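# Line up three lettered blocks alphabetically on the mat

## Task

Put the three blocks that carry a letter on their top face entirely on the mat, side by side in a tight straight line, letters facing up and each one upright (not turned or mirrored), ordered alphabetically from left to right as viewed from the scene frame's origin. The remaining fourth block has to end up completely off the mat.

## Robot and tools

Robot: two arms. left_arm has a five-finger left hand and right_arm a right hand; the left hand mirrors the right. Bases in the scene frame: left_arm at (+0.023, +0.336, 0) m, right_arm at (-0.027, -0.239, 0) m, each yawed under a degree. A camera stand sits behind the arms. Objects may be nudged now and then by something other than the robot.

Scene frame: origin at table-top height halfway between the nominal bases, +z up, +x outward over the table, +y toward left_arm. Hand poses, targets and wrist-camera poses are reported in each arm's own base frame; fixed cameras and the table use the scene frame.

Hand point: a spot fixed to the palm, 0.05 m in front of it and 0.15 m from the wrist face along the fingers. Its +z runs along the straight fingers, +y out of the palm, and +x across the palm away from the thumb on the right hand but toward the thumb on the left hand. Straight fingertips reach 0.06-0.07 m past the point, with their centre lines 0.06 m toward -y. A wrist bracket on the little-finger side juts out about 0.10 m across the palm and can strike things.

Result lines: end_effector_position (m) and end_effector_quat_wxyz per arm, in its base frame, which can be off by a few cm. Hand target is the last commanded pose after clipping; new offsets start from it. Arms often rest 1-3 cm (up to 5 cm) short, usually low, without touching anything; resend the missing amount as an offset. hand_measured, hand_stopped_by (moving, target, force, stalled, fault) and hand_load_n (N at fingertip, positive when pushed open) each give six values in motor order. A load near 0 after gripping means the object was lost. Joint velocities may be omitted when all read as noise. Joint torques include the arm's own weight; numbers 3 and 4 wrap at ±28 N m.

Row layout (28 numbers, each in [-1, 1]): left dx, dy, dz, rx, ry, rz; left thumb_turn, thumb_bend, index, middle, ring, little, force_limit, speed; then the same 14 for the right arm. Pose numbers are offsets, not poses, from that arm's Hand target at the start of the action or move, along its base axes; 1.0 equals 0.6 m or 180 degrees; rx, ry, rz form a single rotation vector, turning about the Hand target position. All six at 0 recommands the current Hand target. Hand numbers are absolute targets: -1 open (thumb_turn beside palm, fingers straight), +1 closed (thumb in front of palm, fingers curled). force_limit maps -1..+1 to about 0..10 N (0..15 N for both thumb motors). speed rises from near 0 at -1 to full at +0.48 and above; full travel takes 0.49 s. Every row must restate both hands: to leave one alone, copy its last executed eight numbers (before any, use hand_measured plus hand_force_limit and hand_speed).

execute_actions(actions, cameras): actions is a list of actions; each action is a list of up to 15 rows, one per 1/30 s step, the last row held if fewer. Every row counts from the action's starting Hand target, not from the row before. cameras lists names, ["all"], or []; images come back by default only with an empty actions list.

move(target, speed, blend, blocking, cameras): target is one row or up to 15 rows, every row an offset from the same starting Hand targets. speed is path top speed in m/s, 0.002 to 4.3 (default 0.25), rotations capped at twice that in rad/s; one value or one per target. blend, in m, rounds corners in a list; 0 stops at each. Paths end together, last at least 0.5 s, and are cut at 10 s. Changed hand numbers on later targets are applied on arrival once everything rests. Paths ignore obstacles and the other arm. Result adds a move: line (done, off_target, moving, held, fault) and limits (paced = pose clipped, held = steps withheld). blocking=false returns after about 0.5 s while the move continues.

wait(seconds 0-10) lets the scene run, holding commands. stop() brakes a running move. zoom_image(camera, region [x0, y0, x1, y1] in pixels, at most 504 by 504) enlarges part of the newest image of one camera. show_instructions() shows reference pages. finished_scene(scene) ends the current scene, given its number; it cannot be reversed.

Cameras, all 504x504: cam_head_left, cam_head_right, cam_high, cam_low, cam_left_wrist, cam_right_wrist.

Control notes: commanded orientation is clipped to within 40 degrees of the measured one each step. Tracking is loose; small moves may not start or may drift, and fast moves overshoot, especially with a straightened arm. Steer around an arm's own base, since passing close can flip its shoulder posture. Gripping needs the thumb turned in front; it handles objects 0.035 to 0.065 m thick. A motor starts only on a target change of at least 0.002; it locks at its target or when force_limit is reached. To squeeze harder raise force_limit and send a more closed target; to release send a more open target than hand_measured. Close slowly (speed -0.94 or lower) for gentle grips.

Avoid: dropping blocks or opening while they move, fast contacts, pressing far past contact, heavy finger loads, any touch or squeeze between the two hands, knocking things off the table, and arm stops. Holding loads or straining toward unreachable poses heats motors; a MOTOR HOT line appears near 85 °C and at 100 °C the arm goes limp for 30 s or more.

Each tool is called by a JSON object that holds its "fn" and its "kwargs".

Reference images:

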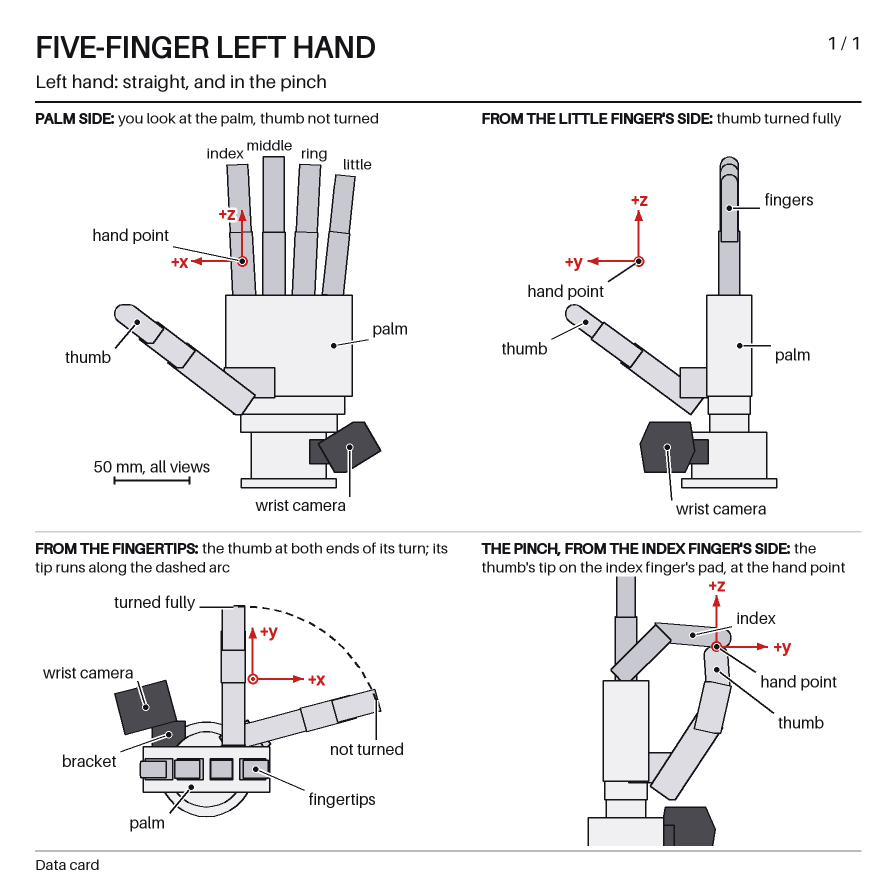

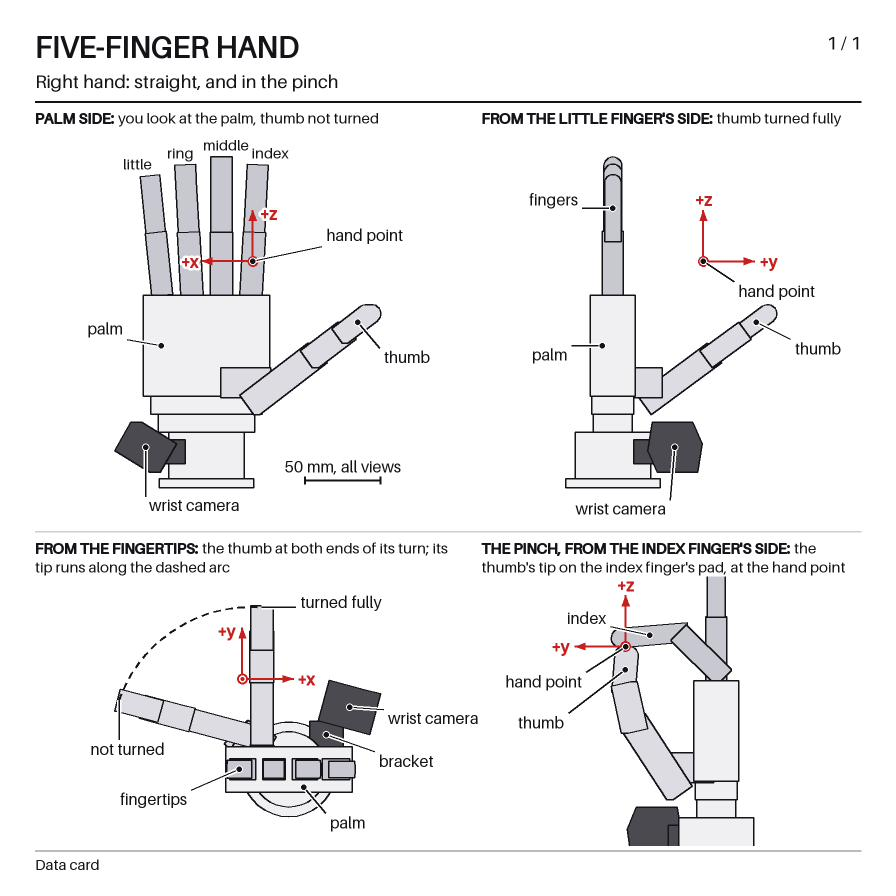

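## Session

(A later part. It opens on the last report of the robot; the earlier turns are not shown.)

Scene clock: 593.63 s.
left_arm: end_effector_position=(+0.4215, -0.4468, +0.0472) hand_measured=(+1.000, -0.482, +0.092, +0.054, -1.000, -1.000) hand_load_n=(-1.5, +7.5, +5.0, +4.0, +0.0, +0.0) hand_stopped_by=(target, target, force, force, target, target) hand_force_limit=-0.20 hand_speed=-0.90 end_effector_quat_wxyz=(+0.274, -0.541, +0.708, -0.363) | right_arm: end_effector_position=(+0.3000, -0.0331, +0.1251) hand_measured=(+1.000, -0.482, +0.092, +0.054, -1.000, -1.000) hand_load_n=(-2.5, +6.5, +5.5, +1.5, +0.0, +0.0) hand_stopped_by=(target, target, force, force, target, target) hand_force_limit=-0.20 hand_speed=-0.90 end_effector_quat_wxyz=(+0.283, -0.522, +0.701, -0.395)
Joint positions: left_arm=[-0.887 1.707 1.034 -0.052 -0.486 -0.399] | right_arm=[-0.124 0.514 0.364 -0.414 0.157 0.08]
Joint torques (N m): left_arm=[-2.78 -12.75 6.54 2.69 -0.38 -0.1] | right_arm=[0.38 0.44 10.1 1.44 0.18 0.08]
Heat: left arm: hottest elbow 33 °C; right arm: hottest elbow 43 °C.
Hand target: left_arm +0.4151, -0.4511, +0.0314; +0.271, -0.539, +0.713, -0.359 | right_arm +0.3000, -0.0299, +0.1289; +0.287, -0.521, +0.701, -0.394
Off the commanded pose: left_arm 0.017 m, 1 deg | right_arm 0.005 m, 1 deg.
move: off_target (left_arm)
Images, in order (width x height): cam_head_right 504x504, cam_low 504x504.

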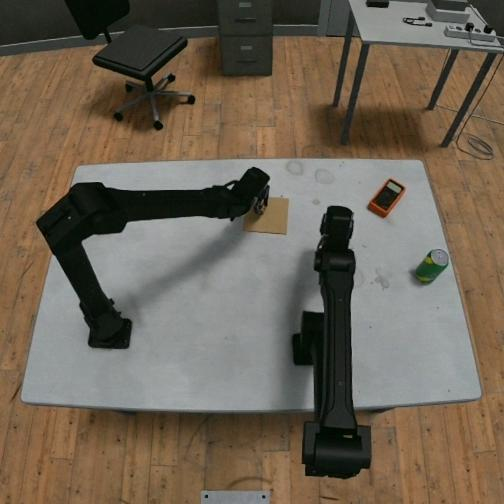

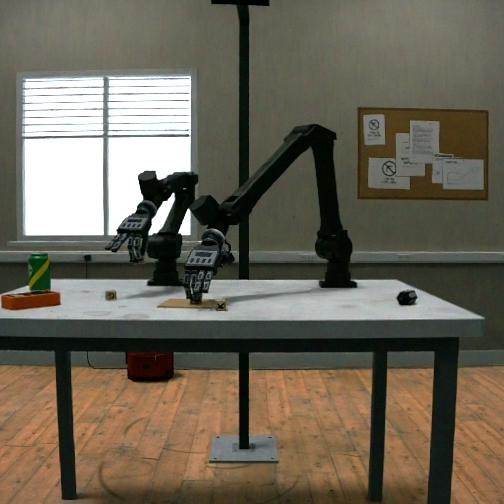

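{"fn": "move", "kwargs": {"target": [[0,0,0.003,0,0,0,1,-0.48,0,0,-1,-1,-0.2,-0.93,0,0,0,0,0,0,1,-0.48,0.8,0.8,-1,-1,-0.2,-0.9],[0,0,0.003,0,0,0,1,-0.48,-0.4,-0.4,-1,-1,-0.2,-0.8,0,0,0,0,0,0,1,-0.48,0.8,0.8,-1,-1,-0.2,-0.9],[0.025,0,0.11,0,0,0,1,-0.48,-0.4,-0.4,-1,-1,-0.2,-0.8,0,0,0,0,0,0,1,-0.48,0.8,0.8,-1,-1,-0.2,-0.9],[-0.2085,0.585,0.314,0,0,0,1,-0.48,-0.4,-0.4,-1,-1,-0.2,-0.8,0,0,0,0,0,0,1,-0.48,0.8,0.8,-1,-1,-0.2,-0.9]], "speed": [0.05,0.05,0.12,0.35], "blend": [0,0,0.01,0], "cameras": ["cam_head_right","cam_low"]}}

{"fn": "zoom_image", "kwargs": {"camera": "cam_head_right", "region": [220, 160, 320, 260]}}

{"fn": "zoom_image", "kwargs": {"camera": "cam_head_right", "region": [245, 190, 275, 220]}}

Scene clock: 609.90 s.
left_arm: end_effector_position=(+0.2896, -0.1040, +0.2135) hand_measured=(+1.000, -0.480, -0.400, -0.400, -1.000, -1.000) hand_load_n=(+0.0, +0.0, +0.0, +0.0, +0.0, +0.0) hand_stopped_by=(target, target, target, target, target, target) hand_force_limit=-0.20 hand_speed=-0.80 end_effector_quat_wxyz=(+0.266, -0.538, +0.714, -0.359) | right_arm: end_effector_position=(+0.3000, -0.0331, +0.1251) hand_measured=(+1.000, -0.482, +0.092, +0.054, -1.000, -1.000) hand_load_n=(-2.5, +6.5, +5.0, +1.5, +0.0, +0.0) hand_stopped_by=(target, target, force, force, target, target) hand_force_limit=-0.20 hand_speed=-0.90 end_effector_quat_wxyz=(+0.283, -0.522, +0.701, -0.395)
Joint positions: left_arm=[-0.214 0.601 0.659 -0.703 0.058 0.037] | right_arm=[-0.124 0.514 0.364 -0.414 0.157 0.08]
Joint torques (N m): left_arm=[-0.97 0.09 9.91 1.54 0.05 0.07] | right_arm=[0.26 0.62 10.14 1.46 0.17 0.09]
Heat: left arm: hottest elbow 33 °C; right arm: hottest elbow 43 °C.
Hand target: left_arm +0.2900, -0.1002, +0.2196; +0.271, -0.539, +0.713, -0.359 | right_arm +0.3000, -0.0299, +0.1289; +0.287, -0.521, +0.701, -0.394
Off the commanded pose: left_arm 0.007 m, 1 deg | right_arm 0.005 m, 1 deg.
move: done; target 2's new numbers were sent with left_arm's hand 0.016 m and 1 deg from that target
Images, in order (width x height): cam_head_right 504x504, cam_low 504x504.

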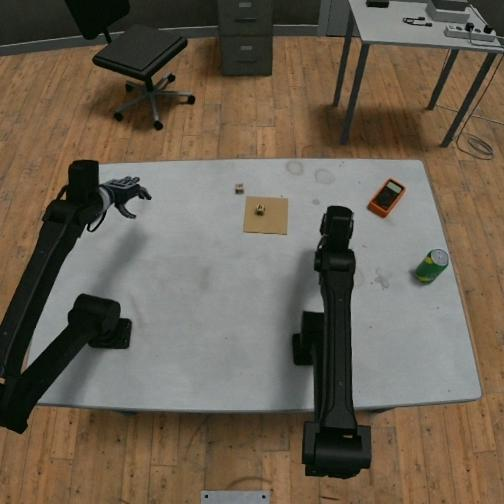

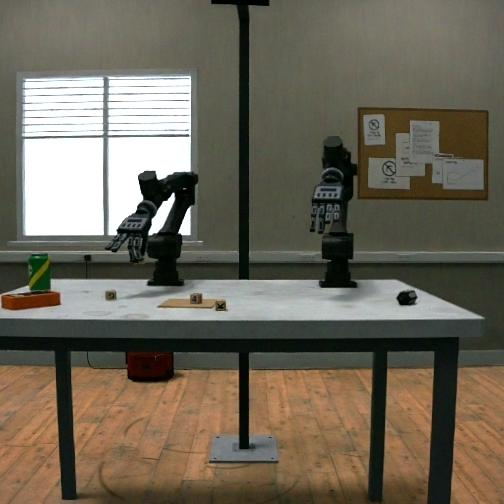

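Scaled by 5.040 from the camera's 504x504 image, which has a finer 720x720 frame.

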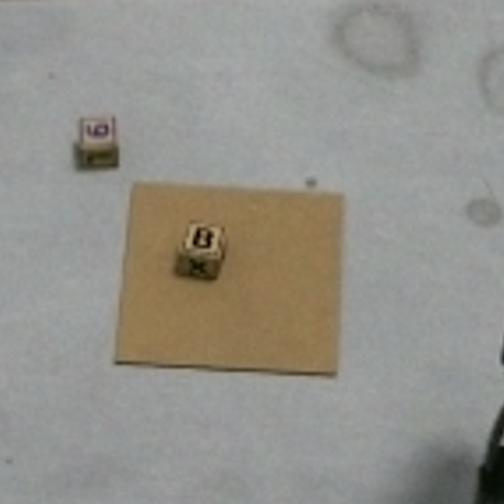

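Scaled by 16.800 from the camera's 504x504 image, which has a finer 720x720 frame.

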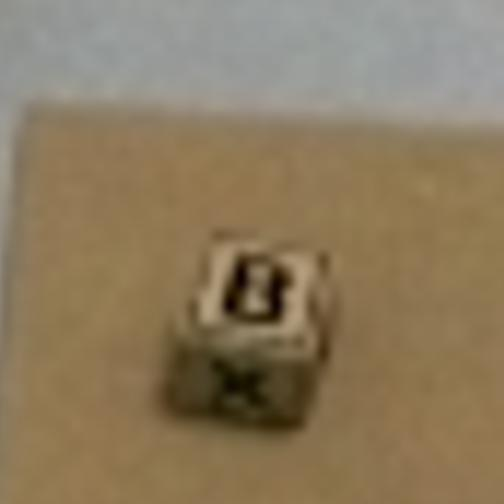

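{"fn": "zoom_image", "kwargs": {"camera": "cam_head_right", "region": [253, 200, 269, 216]}}

{"fn": "zoom_image", "kwargs": {"camera": "cam_low", "region": [150, 280, 240, 320]}}

Scaled by 31.500 from the camera's 504x504 image, which has a finer 720x720 frame.

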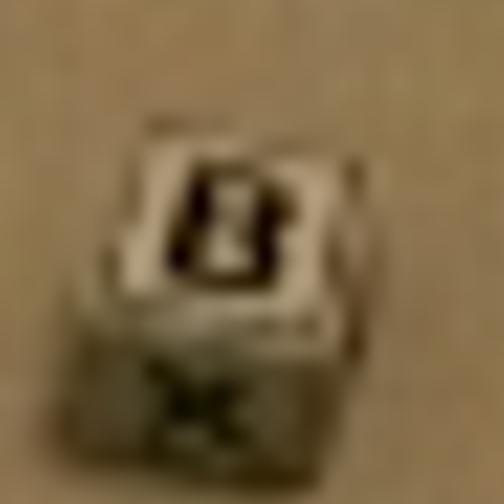

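Scaled by 5.600 from the camera's 504x504 image, which has a finer 720x720 frame.

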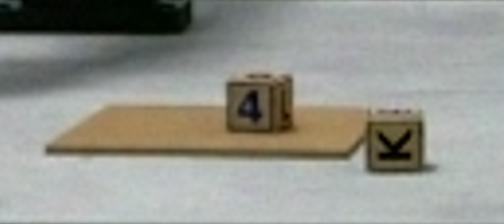

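{"fn": "move", "kwargs": {"target": [[0,0,0,0,0,0,1,-0.48,-0.4,-0.4,-1,-1,-0.2,-0.8,0.2767,0.2448,-0.04,0,0,0.0167,1,-0.48,0.8,0.8,-1,-1,-0.2,-0.9],[0,0,0,0,0,0,1,-0.48,-0.4,-0.4,-1,-1,-0.2,-0.8,0.2917,0.2748,-0.105,0,0,0.0167,1,-0.48,0.8,0.8,-1,-1,-0.2,-0.9]], "speed": [0.25,0.1], "blend": [0.01,0], "cameras": ["cam_head_right","cam_low","cam_right_wrist"]}}

{"fn": "zoom_image", "kwargs": {"camera": "cam_head_right", "region": [220, 160, 320, 260]}}

{"fn": "zoom_image", "kwargs": {"camera": "cam_low", "region": [120, 240, 260, 330]}}

Scene clock: 625.70 s.
left_arm: end_effector_position=(+0.2896, -0.1039, +0.2135) hand_measured=(+1.000, -0.480, -0.400, -0.400, -1.000, -1.000) hand_load_n=(+0.0, +0.0, +0.0, +0.0, -0.5, +0.0) hand_stopped_by=(target, target, target, target, target, target) hand_force_limit=-0.20 hand_speed=-0.80 end_effector_quat_wxyz=(+0.267, -0.538, +0.714, -0.359) | right_arm: end_effector_position=(+0.4549, +0.1223, +0.0521) hand_measured=(+1.000, -0.482, +0.092, +0.054, -1.000, -1.000) hand_load_n=(-2.5, +6.5, +5.0, +1.5, +0.0, +0.0) hand_stopped_by=(target, target, force, force, target, target) hand_force_limit=-0.20 hand_speed=-0.90 end_effector_quat_wxyz=(+0.277, -0.549, +0.689, -0.383)
Joint positions: left_arm=[-0.213 0.601 0.659 -0.703 0.058 0.037] | right_arm=[0.381 1.361 0.624 0.041 0.53 0.353]
Joint torques (N m): left_arm=[-0.97 0.09 9.95 1.54 0.06 0.04] | right_arm=[0.21 -6.3 10.5 2.22 0.38 0.07]
Heat: left arm: hottest elbow 34 °C; right arm: hottest elbow 43 °C.
Hand target: left_arm +0.2900, -0.1001, +0.2196; +0.271, -0.539, +0.712, -0.359 | right_arm +0.4750, +0.1351, +0.0659; +0.297, -0.539, +0.687, -0.386
Off the commanded pose: left_arm 0.007 m, 1 deg | right_arm 0.027 m, 3 deg.
move: off_target (right_arm)
Images, in order (width x height): cam_head_right 504x504, cam_low 504x504, cam_right_wrist 504x504.

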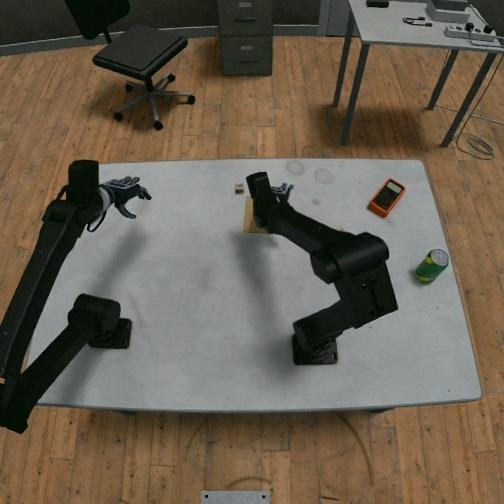

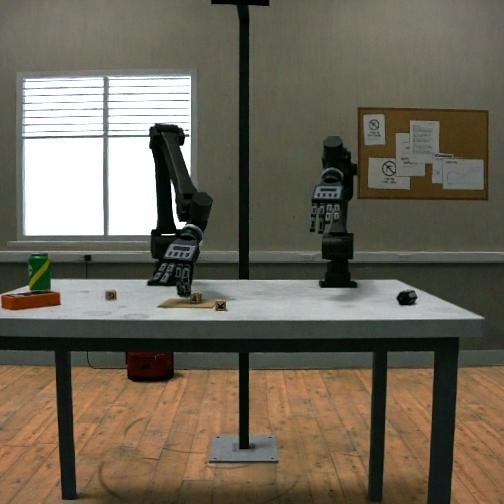

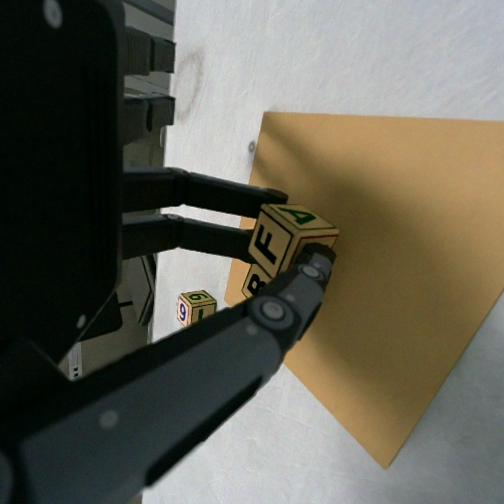

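Scaled by 5.040 from the camera's 504x504 image, which has a finer 720x720 frame.

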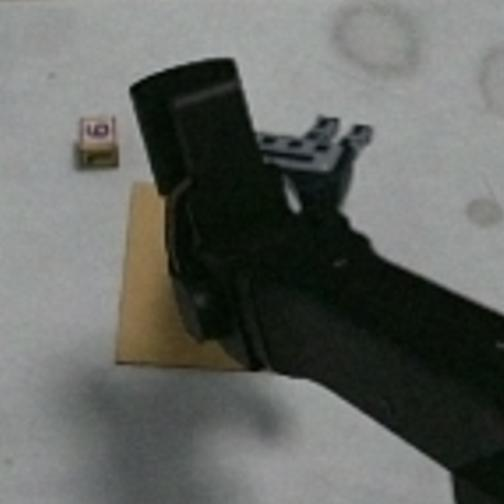

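Scaled by 3.600 from the camera's 504x504 image, which has a finer 720x720 frame.

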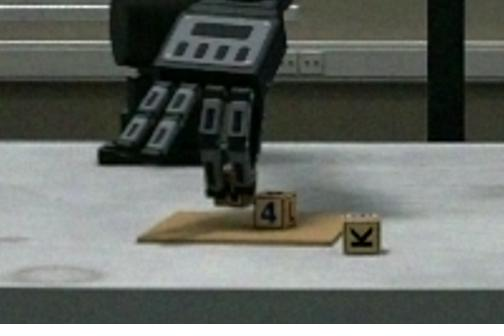

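{"fn": "move", "kwargs": {"target": [0,0,0,0,0,0,1,-0.48,-0.4,-0.4,-1,-1,-0.2,-0.8,0.003,-0.003,-0.028,0,0,0,1,-0.48,0.8,0.8,-1,-1,-0.2,-0.9], "speed": 0.06, "cameras": ["cam_head_left","cam_high","cam_low","cam_right_wrist"]}}

{"fn": "zoom_image", "kwargs": {"camera": "cam_head_left", "region": [210, 160, 310, 260]}}

{"fn": "zoom_image", "kwargs": {"camera": "cam_low", "region": [150, 280, 240, 320]}}

{"fn": "zoom_image", "kwargs": {"camera": "cam_high", "region": [240, 220, 360, 340]}}

Scene clock: 632.10 s.
left_arm: end_effector_position=(+0.2896, -0.1039, +0.2135) hand_measured=(+1.000, -0.480, -0.400, -0.400, -1.000, -1.000) hand_load_n=(+0.0, +0.0, +0.0, +0.0, +0.0, +0.0) hand_stopped_by=(target, target, target, target, target, target) hand_force_limit=-0.20 hand_speed=-0.80 end_effector_quat_wxyz=(+0.267, -0.538, +0.714, -0.359) | right_arm: end_effector_position=(+0.4634, +0.1257, +0.0428) hand_measured=(+1.000, -0.482, +0.092, +0.054, -1.000, -1.000) hand_load_n=(-2.0, +6.5, +5.0, +1.5, +0.0, +0.0) hand_stopped_by=(target, target, force, force, target, target) hand_force_limit=-0.20 hand_speed=-0.90 end_effector_quat_wxyz=(+0.285, -0.545, +0.688, -0.385)
Joint positions: left_arm=[-0.213 0.601 0.659 -0.703 0.058 0.037] | right_arm=[0.381 1.407 0.624 0.104 0.53 0.353]
Joint torques (N m): left_arm=[-0.97 0.09 9.95 1.54 0.06 0.04] | right_arm=[-0.21 -6.53 9.09 2.21 0.18 0.02]
Heat: left arm: hottest elbow 34 °C; right arm: hottest elbow 43 °C.
Hand target: left_arm +0.2900, -0.1001, +0.2196; +0.271, -0.539, +0.712, -0.359 | right_arm +0.4768, +0.1333, +0.0492; +0.297, -0.539, +0.687, -0.386
Off the commanded pose: left_arm 0.007 m, 1 deg | right_arm 0.017 m, 2 deg.
move: off_target (right_arm)
Images, in order (width x height): cam_head_left 504x504, cam_high 504x504, cam_low 504x504, cam_right_wrist 504x504.

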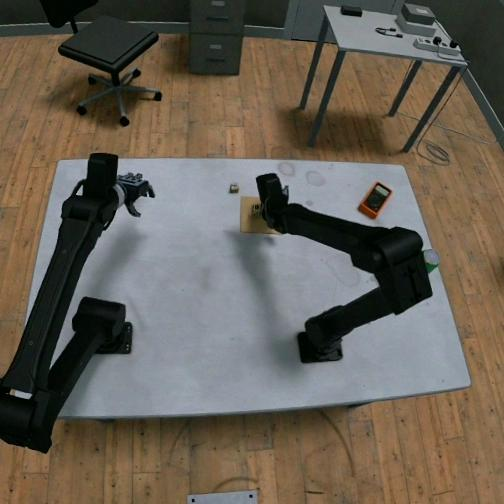

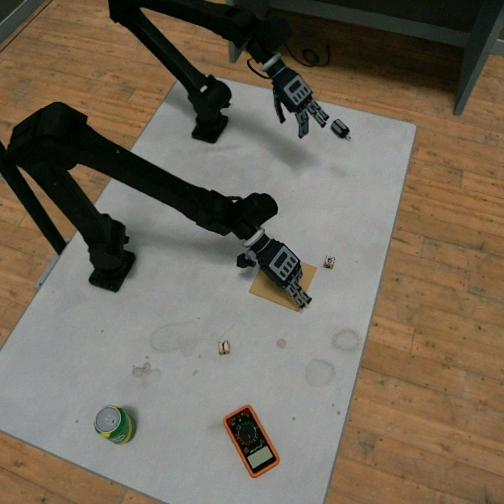

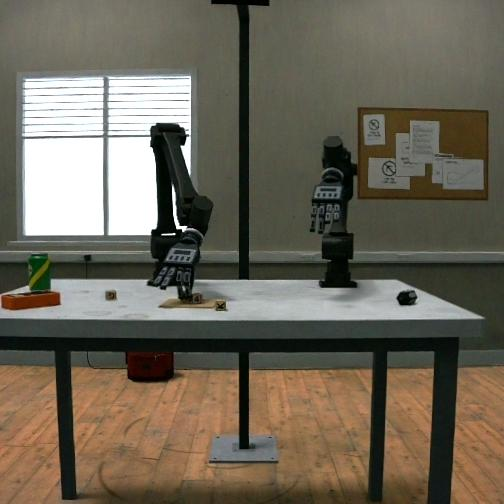

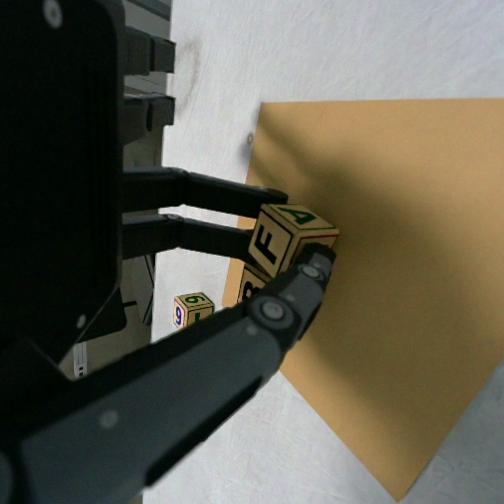

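Scaled by 5.040 from the camera's 504x504 image, which has a finer 720x720 frame.

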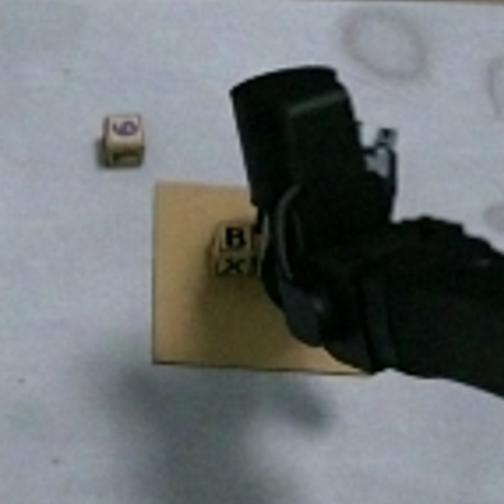

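Scaled by 5.600 from the camera's 504x504 image, which has a finer 720x720 frame.

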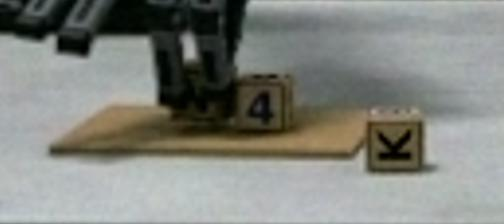

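Scaled by 4.200 from the camera's 504x504 image, which has a finer 720x720 frame.

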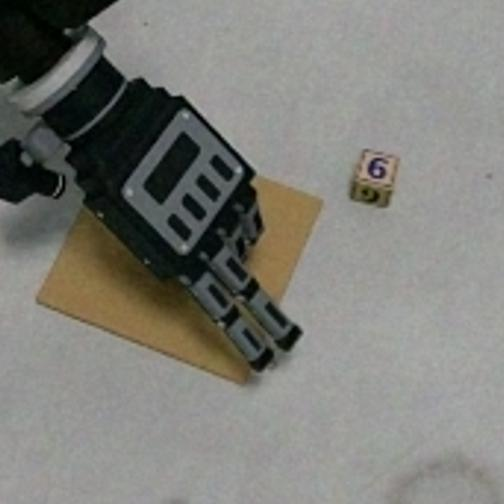

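{"fn": "zoom_image", "kwargs": {"camera": "cam_high", "region": [275, 255, 315, 295]}}

{"fn": "zoom_image", "kwargs": {"camera": "cam_head_left", "region": [245, 195, 275, 225]}}

{"fn": "zoom_image", "kwargs": {"camera": "cam_right_wrist", "region": [200, 180, 350, 330]}}

{"fn": "zoom_image", "kwargs": {"camera": "cam_low", "region": [170, 285, 215, 315]}}

Scaled by 12.600 from the camera's 504x504 image, which has a finer 720x720 frame.

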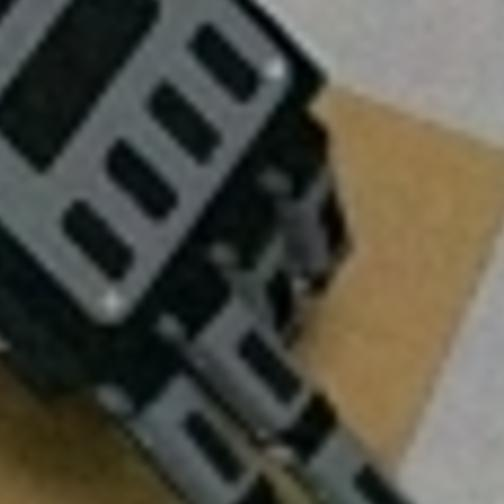

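Scaled by 16.800 from the camera's 504x504 image, which has a finer 720x720 frame.

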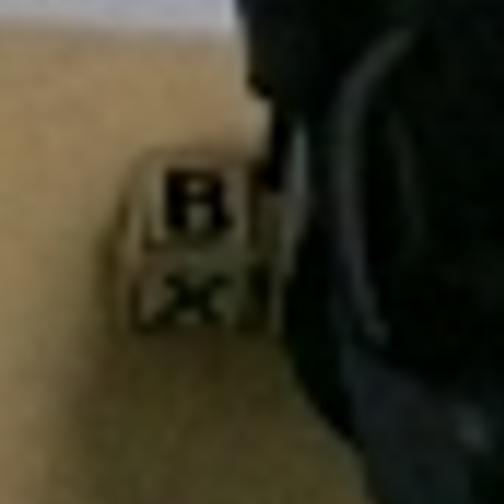

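Scaled by 3.360 from the camera's 504x504 image, which has a finer 720x720 frame.

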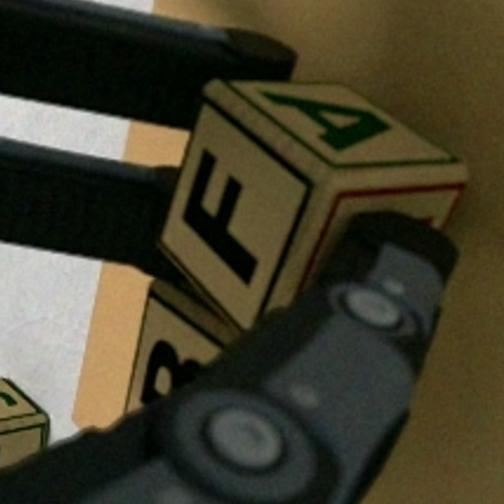

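Scaled by 11.200 from the camera's 504x504 image, which has a finer 720x720 frame.

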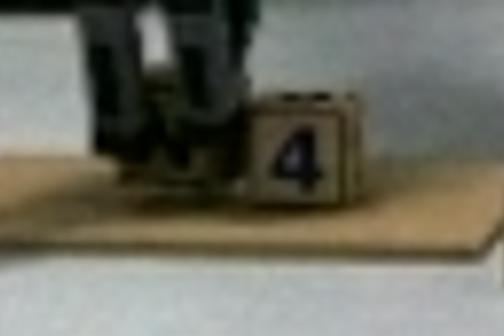

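{"fn": "move", "kwargs": {"target": [[0,0,0,0,0,0,1,-0.48,-0.4,-0.4,-1,-1,-0.2,-0.8,0.0,-0.04,0.1,0,0,0,1,-0.48,0.8,0.8,-1,-1,-0.2,-0.9],[0,0,0,0,0,0,1,-0.48,-0.4,-0.4,-1,-1,-0.2,-0.8,-0.23,-0.31,0.13,0,0,0,1,-0.48,0.8,0.8,-1,-1,-0.2,-0.9]], "speed": [0.12,0.3], "blend": [0.01,0], "cameras": ["cam_head_right","cam_low"]}}

{"fn": "zoom_image", "kwargs": {"camera": "cam_head_right", "region": [220, 160, 320, 260]}}

{"fn": "zoom_image", "kwargs": {"camera": "cam_head_right", "region": [245, 190, 275, 220]}}

Scene clock: 660.23 s.
left_arm: end_effector_position=(+0.2896, -0.1039, +0.2135) hand_measured=(+1.000, -0.480, -0.400, -0.400, -1.000, -1.000) hand_load_n=(+0.0, +0.0, -0.5, +0.0, +0.0, +0.0) hand_stopped_by=(target, target, target, target, target, target) hand_force_limit=-0.20 hand_speed=-0.80 end_effector_quat_wxyz=(+0.267, -0.538, +0.714, -0.359) | right_arm: end_effector_position=(+0.3402, -0.0493, +0.1231) hand_measured=(+1.000, -0.482, +0.092, +0.054, -1.000, -1.000) hand_load_n=(-2.0, +6.5, +5.0, +1.5, -0.5, +0.0) hand_stopped_by=(target, target, force, force, target, target) hand_force_limit=-0.20 hand_speed=-0.90 end_effector_quat_wxyz=(+0.299, -0.539, +0.688, -0.382)
Joint positions: left_arm=[-0.213 0.601 0.659 -0.703 0.058 0.037] | right_arm=[-0.225 0.721 0.414 -0.251 0.015 0.009]
Joint torques (N m): left_arm=[-0.97 0.09 9.95 1.54 0.06 0.04] | right_arm=[-1.14 -1.49 9.7 1.47 -0.18 -0.11]
Heat: left arm: hottest elbow 35 °C; right arm: hottest elbow 41 °C.
Hand target: left_arm +0.2900, -0.1001, +0.2196; +0.271, -0.539, +0.712, -0.359 | right_arm +0.3387, -0.0527, +0.1270; +0.297, -0.539, +0.687, -0.386
Off the commanded pose: left_arm 0.007 m, 1 deg | right_arm 0.006 m, 1 deg.
move: done
Images, in order (width x height): cam_head_right 504x504, cam_low 504x504.

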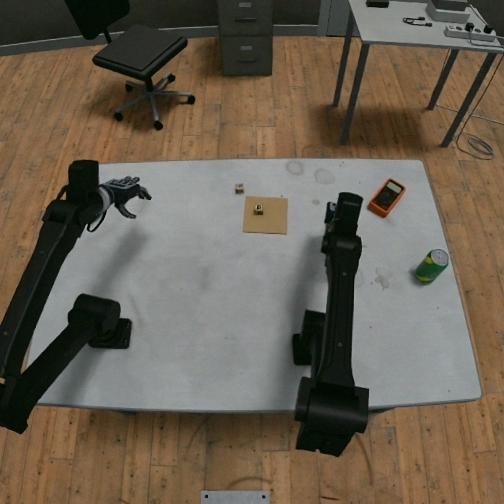

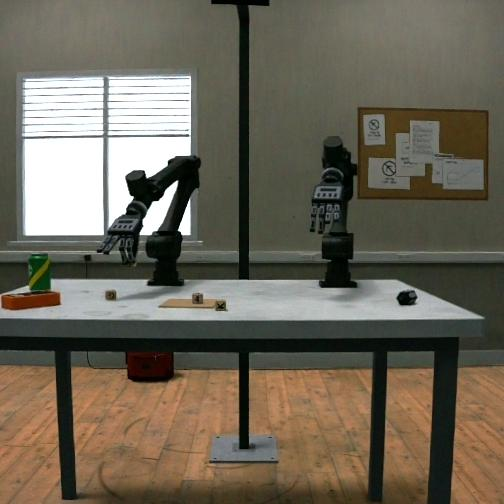

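Scaled by 5.040 from the camera's 504x504 image, which has a finer 720x720 frame.

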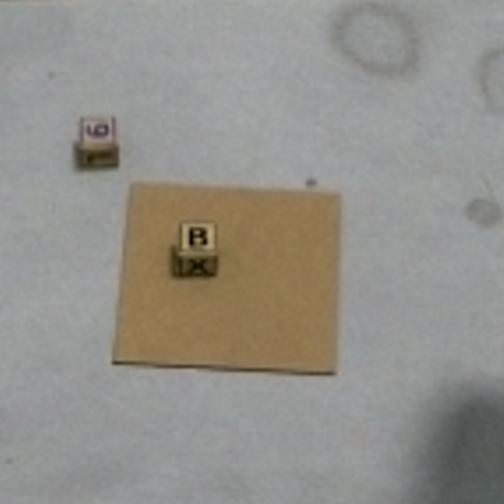

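Scaled by 16.800 from the camera's 504x504 image, which has a finer 720x720 frame.

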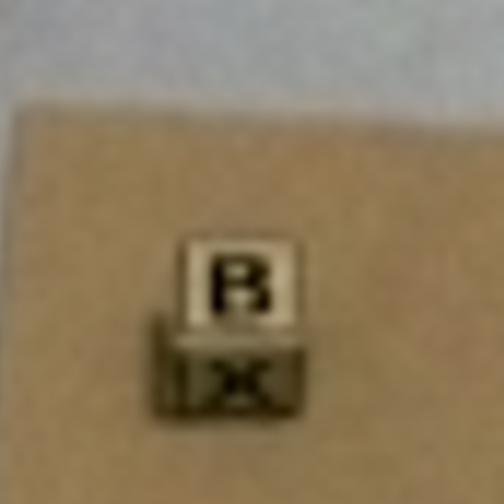

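{"fn": "move", "kwargs": {"target": [[0.2,-0.575,-0.2,0,0,0,1,-0.48,-0.4,-0.4,-1,-1,-0.2,-0.8,0,0,0,0,0,0,1,-0.48,0.8,0.8,-1,-1,-0.2,-0.9],[0.1972,-0.575,-0.27,0,0,0,1,-0.48,-0.4,-0.4,-1,-1,-0.2,-0.8,0,0,0,0,0,0,1,-0.48,0.8,0.8,-1,-1,-0.2,-0.9]], "speed": [0.3,0.1], "blend": [0.01,0], "cameras": ["cam_head_right","cam_low","cam_left_wrist"]}}

{"fn": "zoom_image", "kwargs": {"camera": "cam_left_wrist", "region": [80, 130, 280, 330]}}

Scene clock: 676.30 s.
left_arm: end_effector_position=(+0.4007, -0.4293, +0.0528) hand_measured=(+1.000, -0.480, -0.400, -0.400, -1.000, -1.000) hand_load_n=(+0.0, +0.0, +0.0, +0.0, -0.5, +0.0) hand_stopped_by=(target, target, target, target, target, target) hand_force_limit=-0.20 hand_speed=-0.80 end_effector_quat_wxyz=(+0.272, -0.539, +0.719, -0.346) | right_arm: end_effector_position=(+0.3401, -0.0494, +0.1231) hand_measured=(+1.000, -0.482, +0.092, +0.054, -1.000, -1.000) hand_load_n=(-2.0, +6.5, +5.5, +1.5, +0.0, +0.0) hand_stopped_by=(target, target, force, force, target, target) hand_force_limit=-0.20 hand_speed=-0.90 end_effector_quat_wxyz=(+0.299, -0.539, +0.688, -0.382)
Joint positions: left_arm=[-0.896 1.645 0.994 -0.116 -0.488 -0.401] | right_arm=[-0.226 0.721 0.414 -0.251 0.015 0.008]
Joint torques (N m): left_arm=[-2.43 -12.1 9.51 2.55 -0.42 -0.11] | right_arm=[-1.08 -1.55 9.69 1.44 -0.17 -0.1]
Heat: left arm: hottest elbow 36 °C; right arm: hottest elbow 42 °C.
Hand target: left_arm +0.4082, -0.4451, +0.0576; +0.271, -0.539, +0.713, -0.359 | right_arm +0.3387, -0.0528, +0.1270; +0.297, -0.539, +0.687, -0.386
Off the commanded pose: left_arm 0.018 m, 2 deg | right_arm 0.005 m, 0 deg.
move: off_target (left_arm)
Images, in order (width x height): cam_head_right 504x504, cam_low 504x504, cam_left_wrist 504x504.

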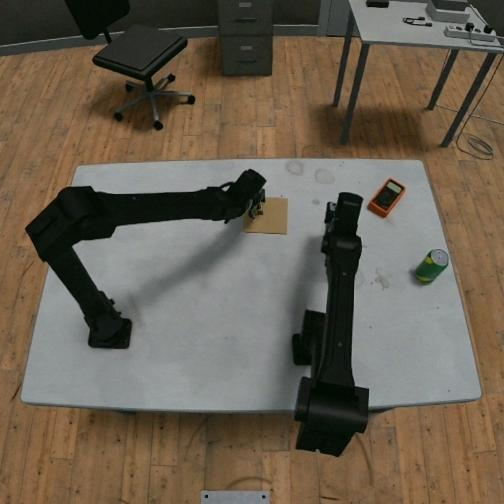

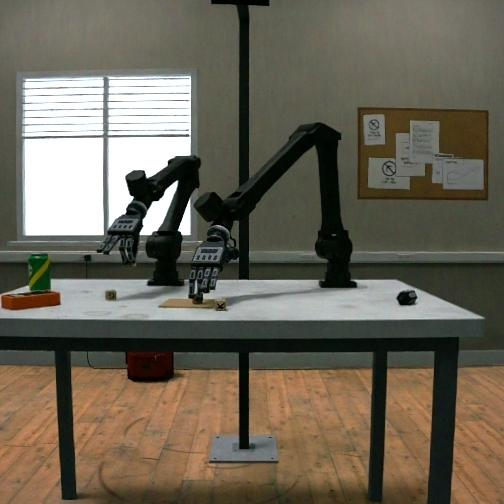

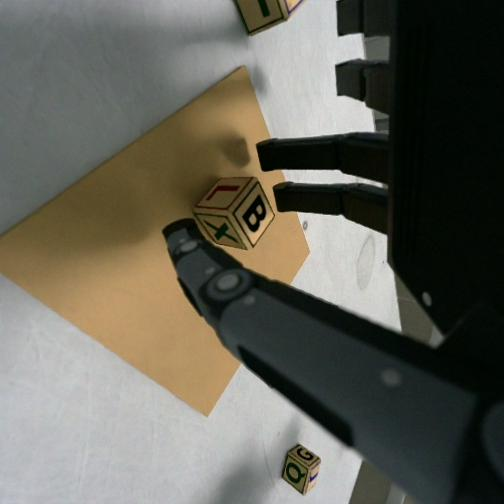

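Scaled by 2.520 from the camera's 504x504 image, which has a finer 720x720 frame.

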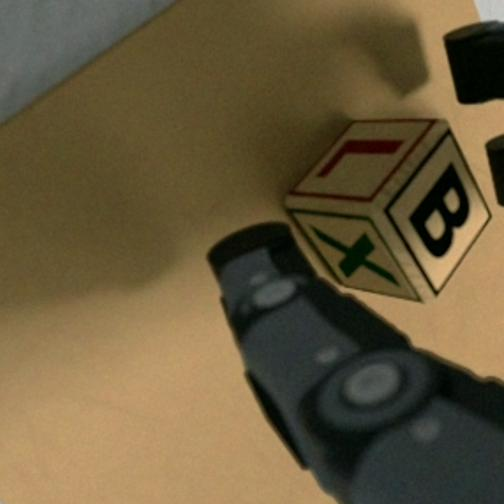

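{"fn": "move", "kwargs": {"target": [[0.013,-0.0132,0.015,0,0,0,1,-0.48,-0.4,-0.4,-1,-1,-0.2,-0.8,0,0,0,0,0,0,1,-0.48,0.8,0.8,-1,-1,-0.2,-0.9],[0.013,-0.0132,-0.033,0,0,0,1,-0.48,-0.4,-0.4,-1,-1,-0.2,-0.8,0,0,0,0,0,0,1,-0.48,0.8,0.8,-1,-1,-0.2,-0.9]], "speed": [0.1,0.06], "cameras": ["cam_head_right","cam_low","cam_left_wrist"]}}

{"fn": "zoom_image", "kwargs": {"camera": "cam_left_wrist", "region": [80, 130, 280, 330]}}

{"fn": "zoom_image", "kwargs": {"camera": "cam_low", "region": [150, 280, 240, 320]}}

Scene clock: 687.77 s.
left_arm: end_effector_position=(+0.4117, -0.4427, +0.0415) hand_measured=(+1.000, -0.480, -0.400, -0.400, -1.000, -1.000) hand_load_n=(+0.0, +0.0, +0.0, +0.0, +0.0, +0.0) hand_stopped_by=(target, target, target, target, target, target) hand_force_limit=-0.20 hand_speed=-0.80 end_effector_quat_wxyz=(+0.273, -0.539, +0.715, -0.353) | right_arm: end_effector_position=(+0.3401, -0.0494, +0.1231) hand_measured=(+1.000, -0.482, +0.092, +0.054, -1.000, -1.000) hand_load_n=(-2.5, +7.0, +5.0, +1.5, +0.0, +0.0) hand_stopped_by=(target, target, force, force, target, target) hand_force_limit=-0.20 hand_speed=-0.90 end_effector_quat_wxyz=(+0.299, -0.539, +0.688, -0.382)
Joint positions: left_arm=[-0.896 1.7 1.02 -0.07 -0.489 -0.401] | right_arm=[-0.226 0.721 0.414 -0.251 0.015 0.008]
Joint torques (N m): left_arm=[-2.2 -12.45 8.53 2.67 -0.31 -0.09] | right_arm=[-1.2 -1.67 9.68 1.44 -0.17 -0.11]
Heat: left arm: hottest elbow 36 °C; right arm: hottest elbow 43 °C.
Hand target: left_arm +0.4160, -0.4530, +0.0378; +0.271, -0.539, +0.713, -0.359 | right_arm +0.3387, -0.0528, +0.1270; +0.297, -0.539, +0.687, -0.386
Off the commanded pose: left_arm 0.012 m, 1 deg | right_arm 0.005 m, 1 deg.
move: off_target (left_arm)
Images, in order (width x height): cam_head_right 504x504, cam_low 504x504, cam_left_wrist 504x504.

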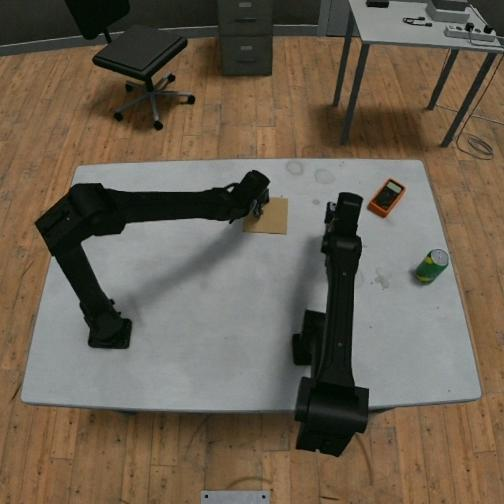

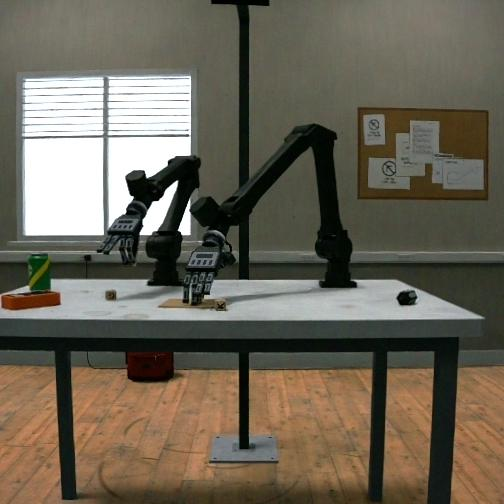

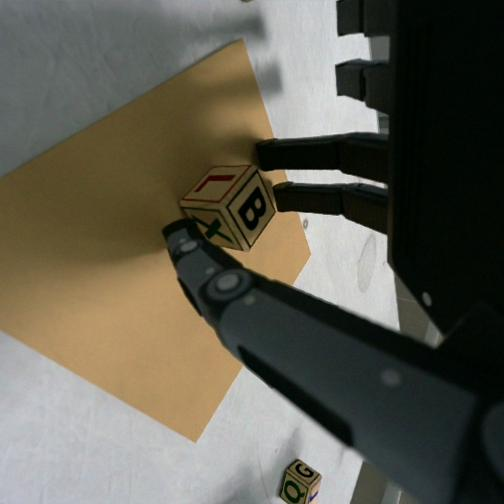

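Scaled by 2.520 from the camera's 504x504 image, which has a finer 720x720 frame.

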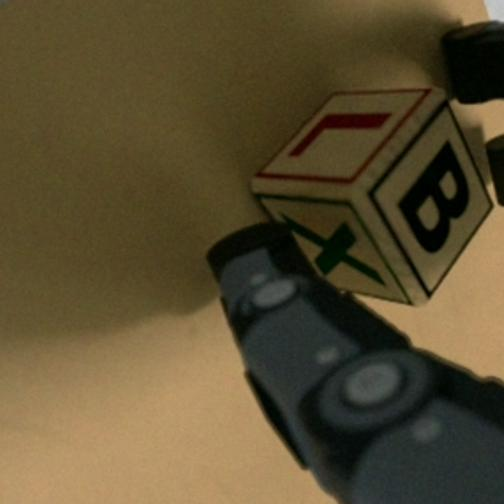

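Scaled by 5.600 from the camera's 504x504 image, which has a finer 720x720 frame.

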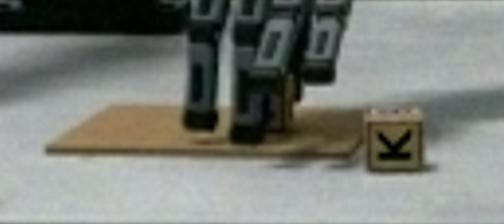

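{"fn": "move", "kwargs": {"target": [[0.004,0.0,0.02,0,0,0,1,-0.48,-0.4,-0.4,-1,-1,-0.2,-0.8,0,0,0,0,0,0,1,-0.48,0.8,0.8,-1,-1,-0.2,-0.9],[0.02,-0.01,0.02,0,0,0,1,-0.48,-0.4,-0.4,-1,-1,-0.2,-0.8,0,0,0,0,0,0,1,-0.48,0.8,0.8,-1,-1,-0.2,-0.9]], "speed": [0.1,0.06], "cameras": ["cam_head_right","cam_low","cam_left_wrist"]}}

{"fn": "zoom_image", "kwargs": {"camera": "cam_left_wrist", "region": [80, 130, 280, 330]}}

{"fn": "zoom_image", "kwargs": {"camera": "cam_head_right", "region": [220, 160, 320, 260]}}

Scene clock: 696.20 s.
left_arm: end_effector_position=(+0.4148, -0.4485, +0.0449) hand_measured=(+1.000, -0.480, -0.400, -0.400, -1.000, -1.000) hand_load_n=(+0.0, +0.0, +0.0, +0.0, +0.0, +0.0) hand_stopped_by=(target, target, target, target, target, target) hand_force_limit=-0.20 hand_speed=-0.80 end_effector_quat_wxyz=(+0.270, -0.538, +0.715, -0.355) | right_arm: end_effector_position=(+0.3401, -0.0494, +0.1231) hand_measured=(+1.000, -0.482, +0.092, +0.054, -1.000, -1.000) hand_load_n=(-2.0, +6.5, +5.0, +1.5, +0.0, +0.0) hand_stopped_by=(target, target, force, force, target, target) hand_force_limit=-0.20 hand_speed=-0.90 end_effector_quat_wxyz=(+0.299, -0.539, +0.688, -0.382)
Joint positions: left_arm=[-0.896 1.707 1.04 -0.08 -0.483 -0.401] | right_arm=[-0.226 0.721 0.414 -0.251 0.015 0.008]
Joint torques (N m): left_arm=[-1.38 -13.04 10.58 1.32 -0.23 0.01] | right_arm=[-1.32 -1.55 9.74 1.42 -0.18 -0.11]
Heat: left arm: hottest elbow 35 °C; right arm: hottest elbow 43 °C.
Hand target: left_arm +0.4280, -0.4590, +0.0499; +0.271, -0.539, +0.713, -0.359 | right_arm +0.3387, -0.0528, +0.1270; +0.297, -0.539, +0.687, -0.386
Off the commanded pose: left_arm 0.018 m, 1 deg | right_arm 0.005 m, 1 deg.
move: off_target (left_arm)
Images, in order (width x height): cam_head_right 504x504, cam_low 504x504, cam_left_wrist 504x504.

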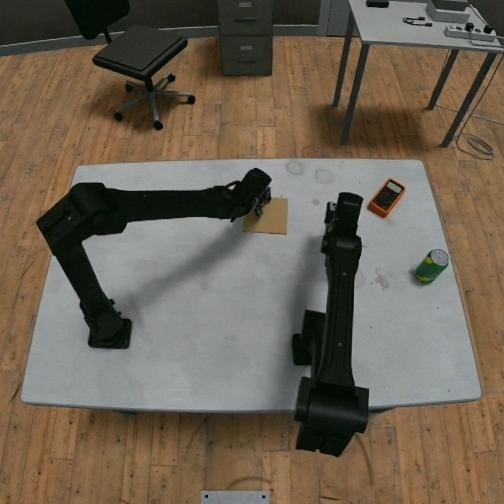

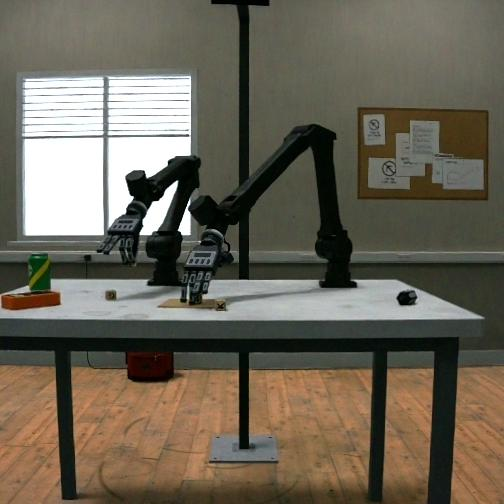

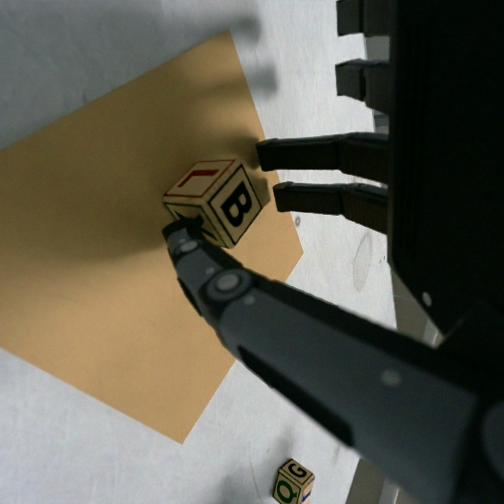

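Scaled by 2.520 from the camera's 504x504 image, which has a finer 720x720 frame.

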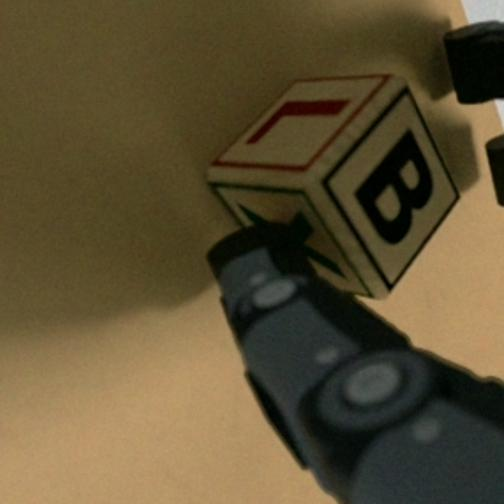

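Scaled by 5.040 from the camera's 504x504 image, which has a finer 720x720 frame.

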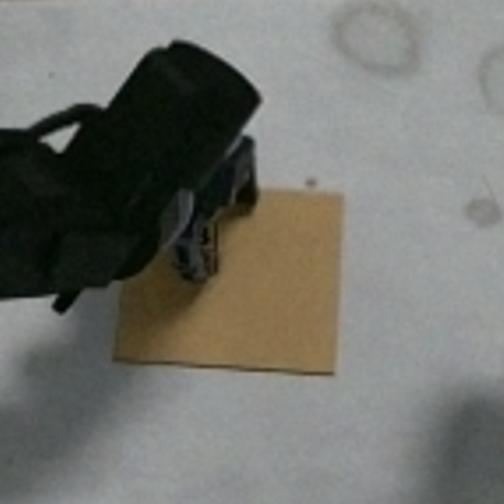

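{"fn": "move", "kwargs": {"target": [0.0133,0.004,0.004,0,0,0,1,-0.48,-0.4,-0.4,-1,-1,-0.2,-0.8,0,0,0,0,0,0,1,-0.48,0.8,0.8,-1,-1,-0.2,-0.9], "speed": 0.06, "cameras": ["cam_left_wrist"]}}

{"fn": "zoom_image", "kwargs": {"camera": "cam_left_wrist", "region": [80, 130, 280, 330]}}

Scene clock: 701.83 s.
left_arm: end_effector_position=(+0.4201, -0.4487, +0.0479) hand_measured=(+1.000, -0.480, -0.400, -0.400, -1.000, -1.000) hand_load_n=(+0.0, +0.0, +0.0, +0.0, +0.0, +0.0) hand_stopped_by=(target, target, target, target, target, target) hand_force_limit=-0.20 hand_speed=-0.80 end_effector_quat_wxyz=(+0.268, -0.538, +0.715, -0.357) | right_arm: end_effector_position=(+0.3401, -0.0494, +0.1231) hand_measured=(+1.000, -0.482, +0.092, +0.054, -1.000, -1.000) hand_load_n=(-2.5, +6.5, +5.5, +1.5, +0.0, +0.0) hand_stopped_by=(target, target, force, force, target, target) hand_force_limit=-0.20 hand_speed=-0.90 end_effector_quat_wxyz=(+0.299, -0.539, +0.688, -0.382)
Joint positions: left_arm=[-0.887 1.708 1.05 -0.083 -0.472 -0.394] | right_arm=[-0.226 0.721 0.414 -0.251 0.015 0.008]
Joint torques (N m): left_arm=[-1.2 -12.34 10.69 1.29 -0.22 0.02] | right_arm=[-1.2 -1.67 9.69 1.42 -0.18 -0.11]
Heat: left arm: hottest elbow 36 °C; right arm: hottest elbow 43 °C.
Hand target: left_arm +0.4361, -0.4566, +0.0525; +0.271, -0.539, +0.712, -0.359 | right_arm +0.3387, -0.0528, +0.1270; +0.297, -0.539, +0.687, -0.386
Off the commanded pose: left_arm 0.018 m, 0 deg | right_arm 0.005 m, 1 deg.
move: off_target (left_arm)
Images, in order (width x height): cam_left_wrist 504x504.

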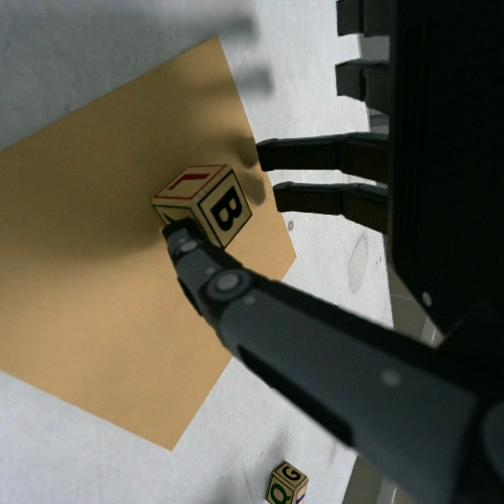

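Scaled by 2.520 from the camera's 504x504 image, which has a finer 720x720 frame.

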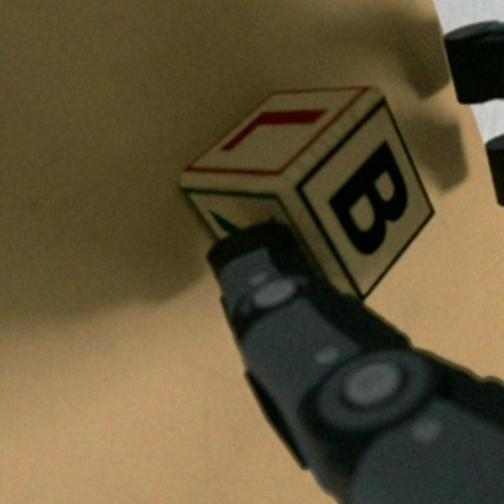

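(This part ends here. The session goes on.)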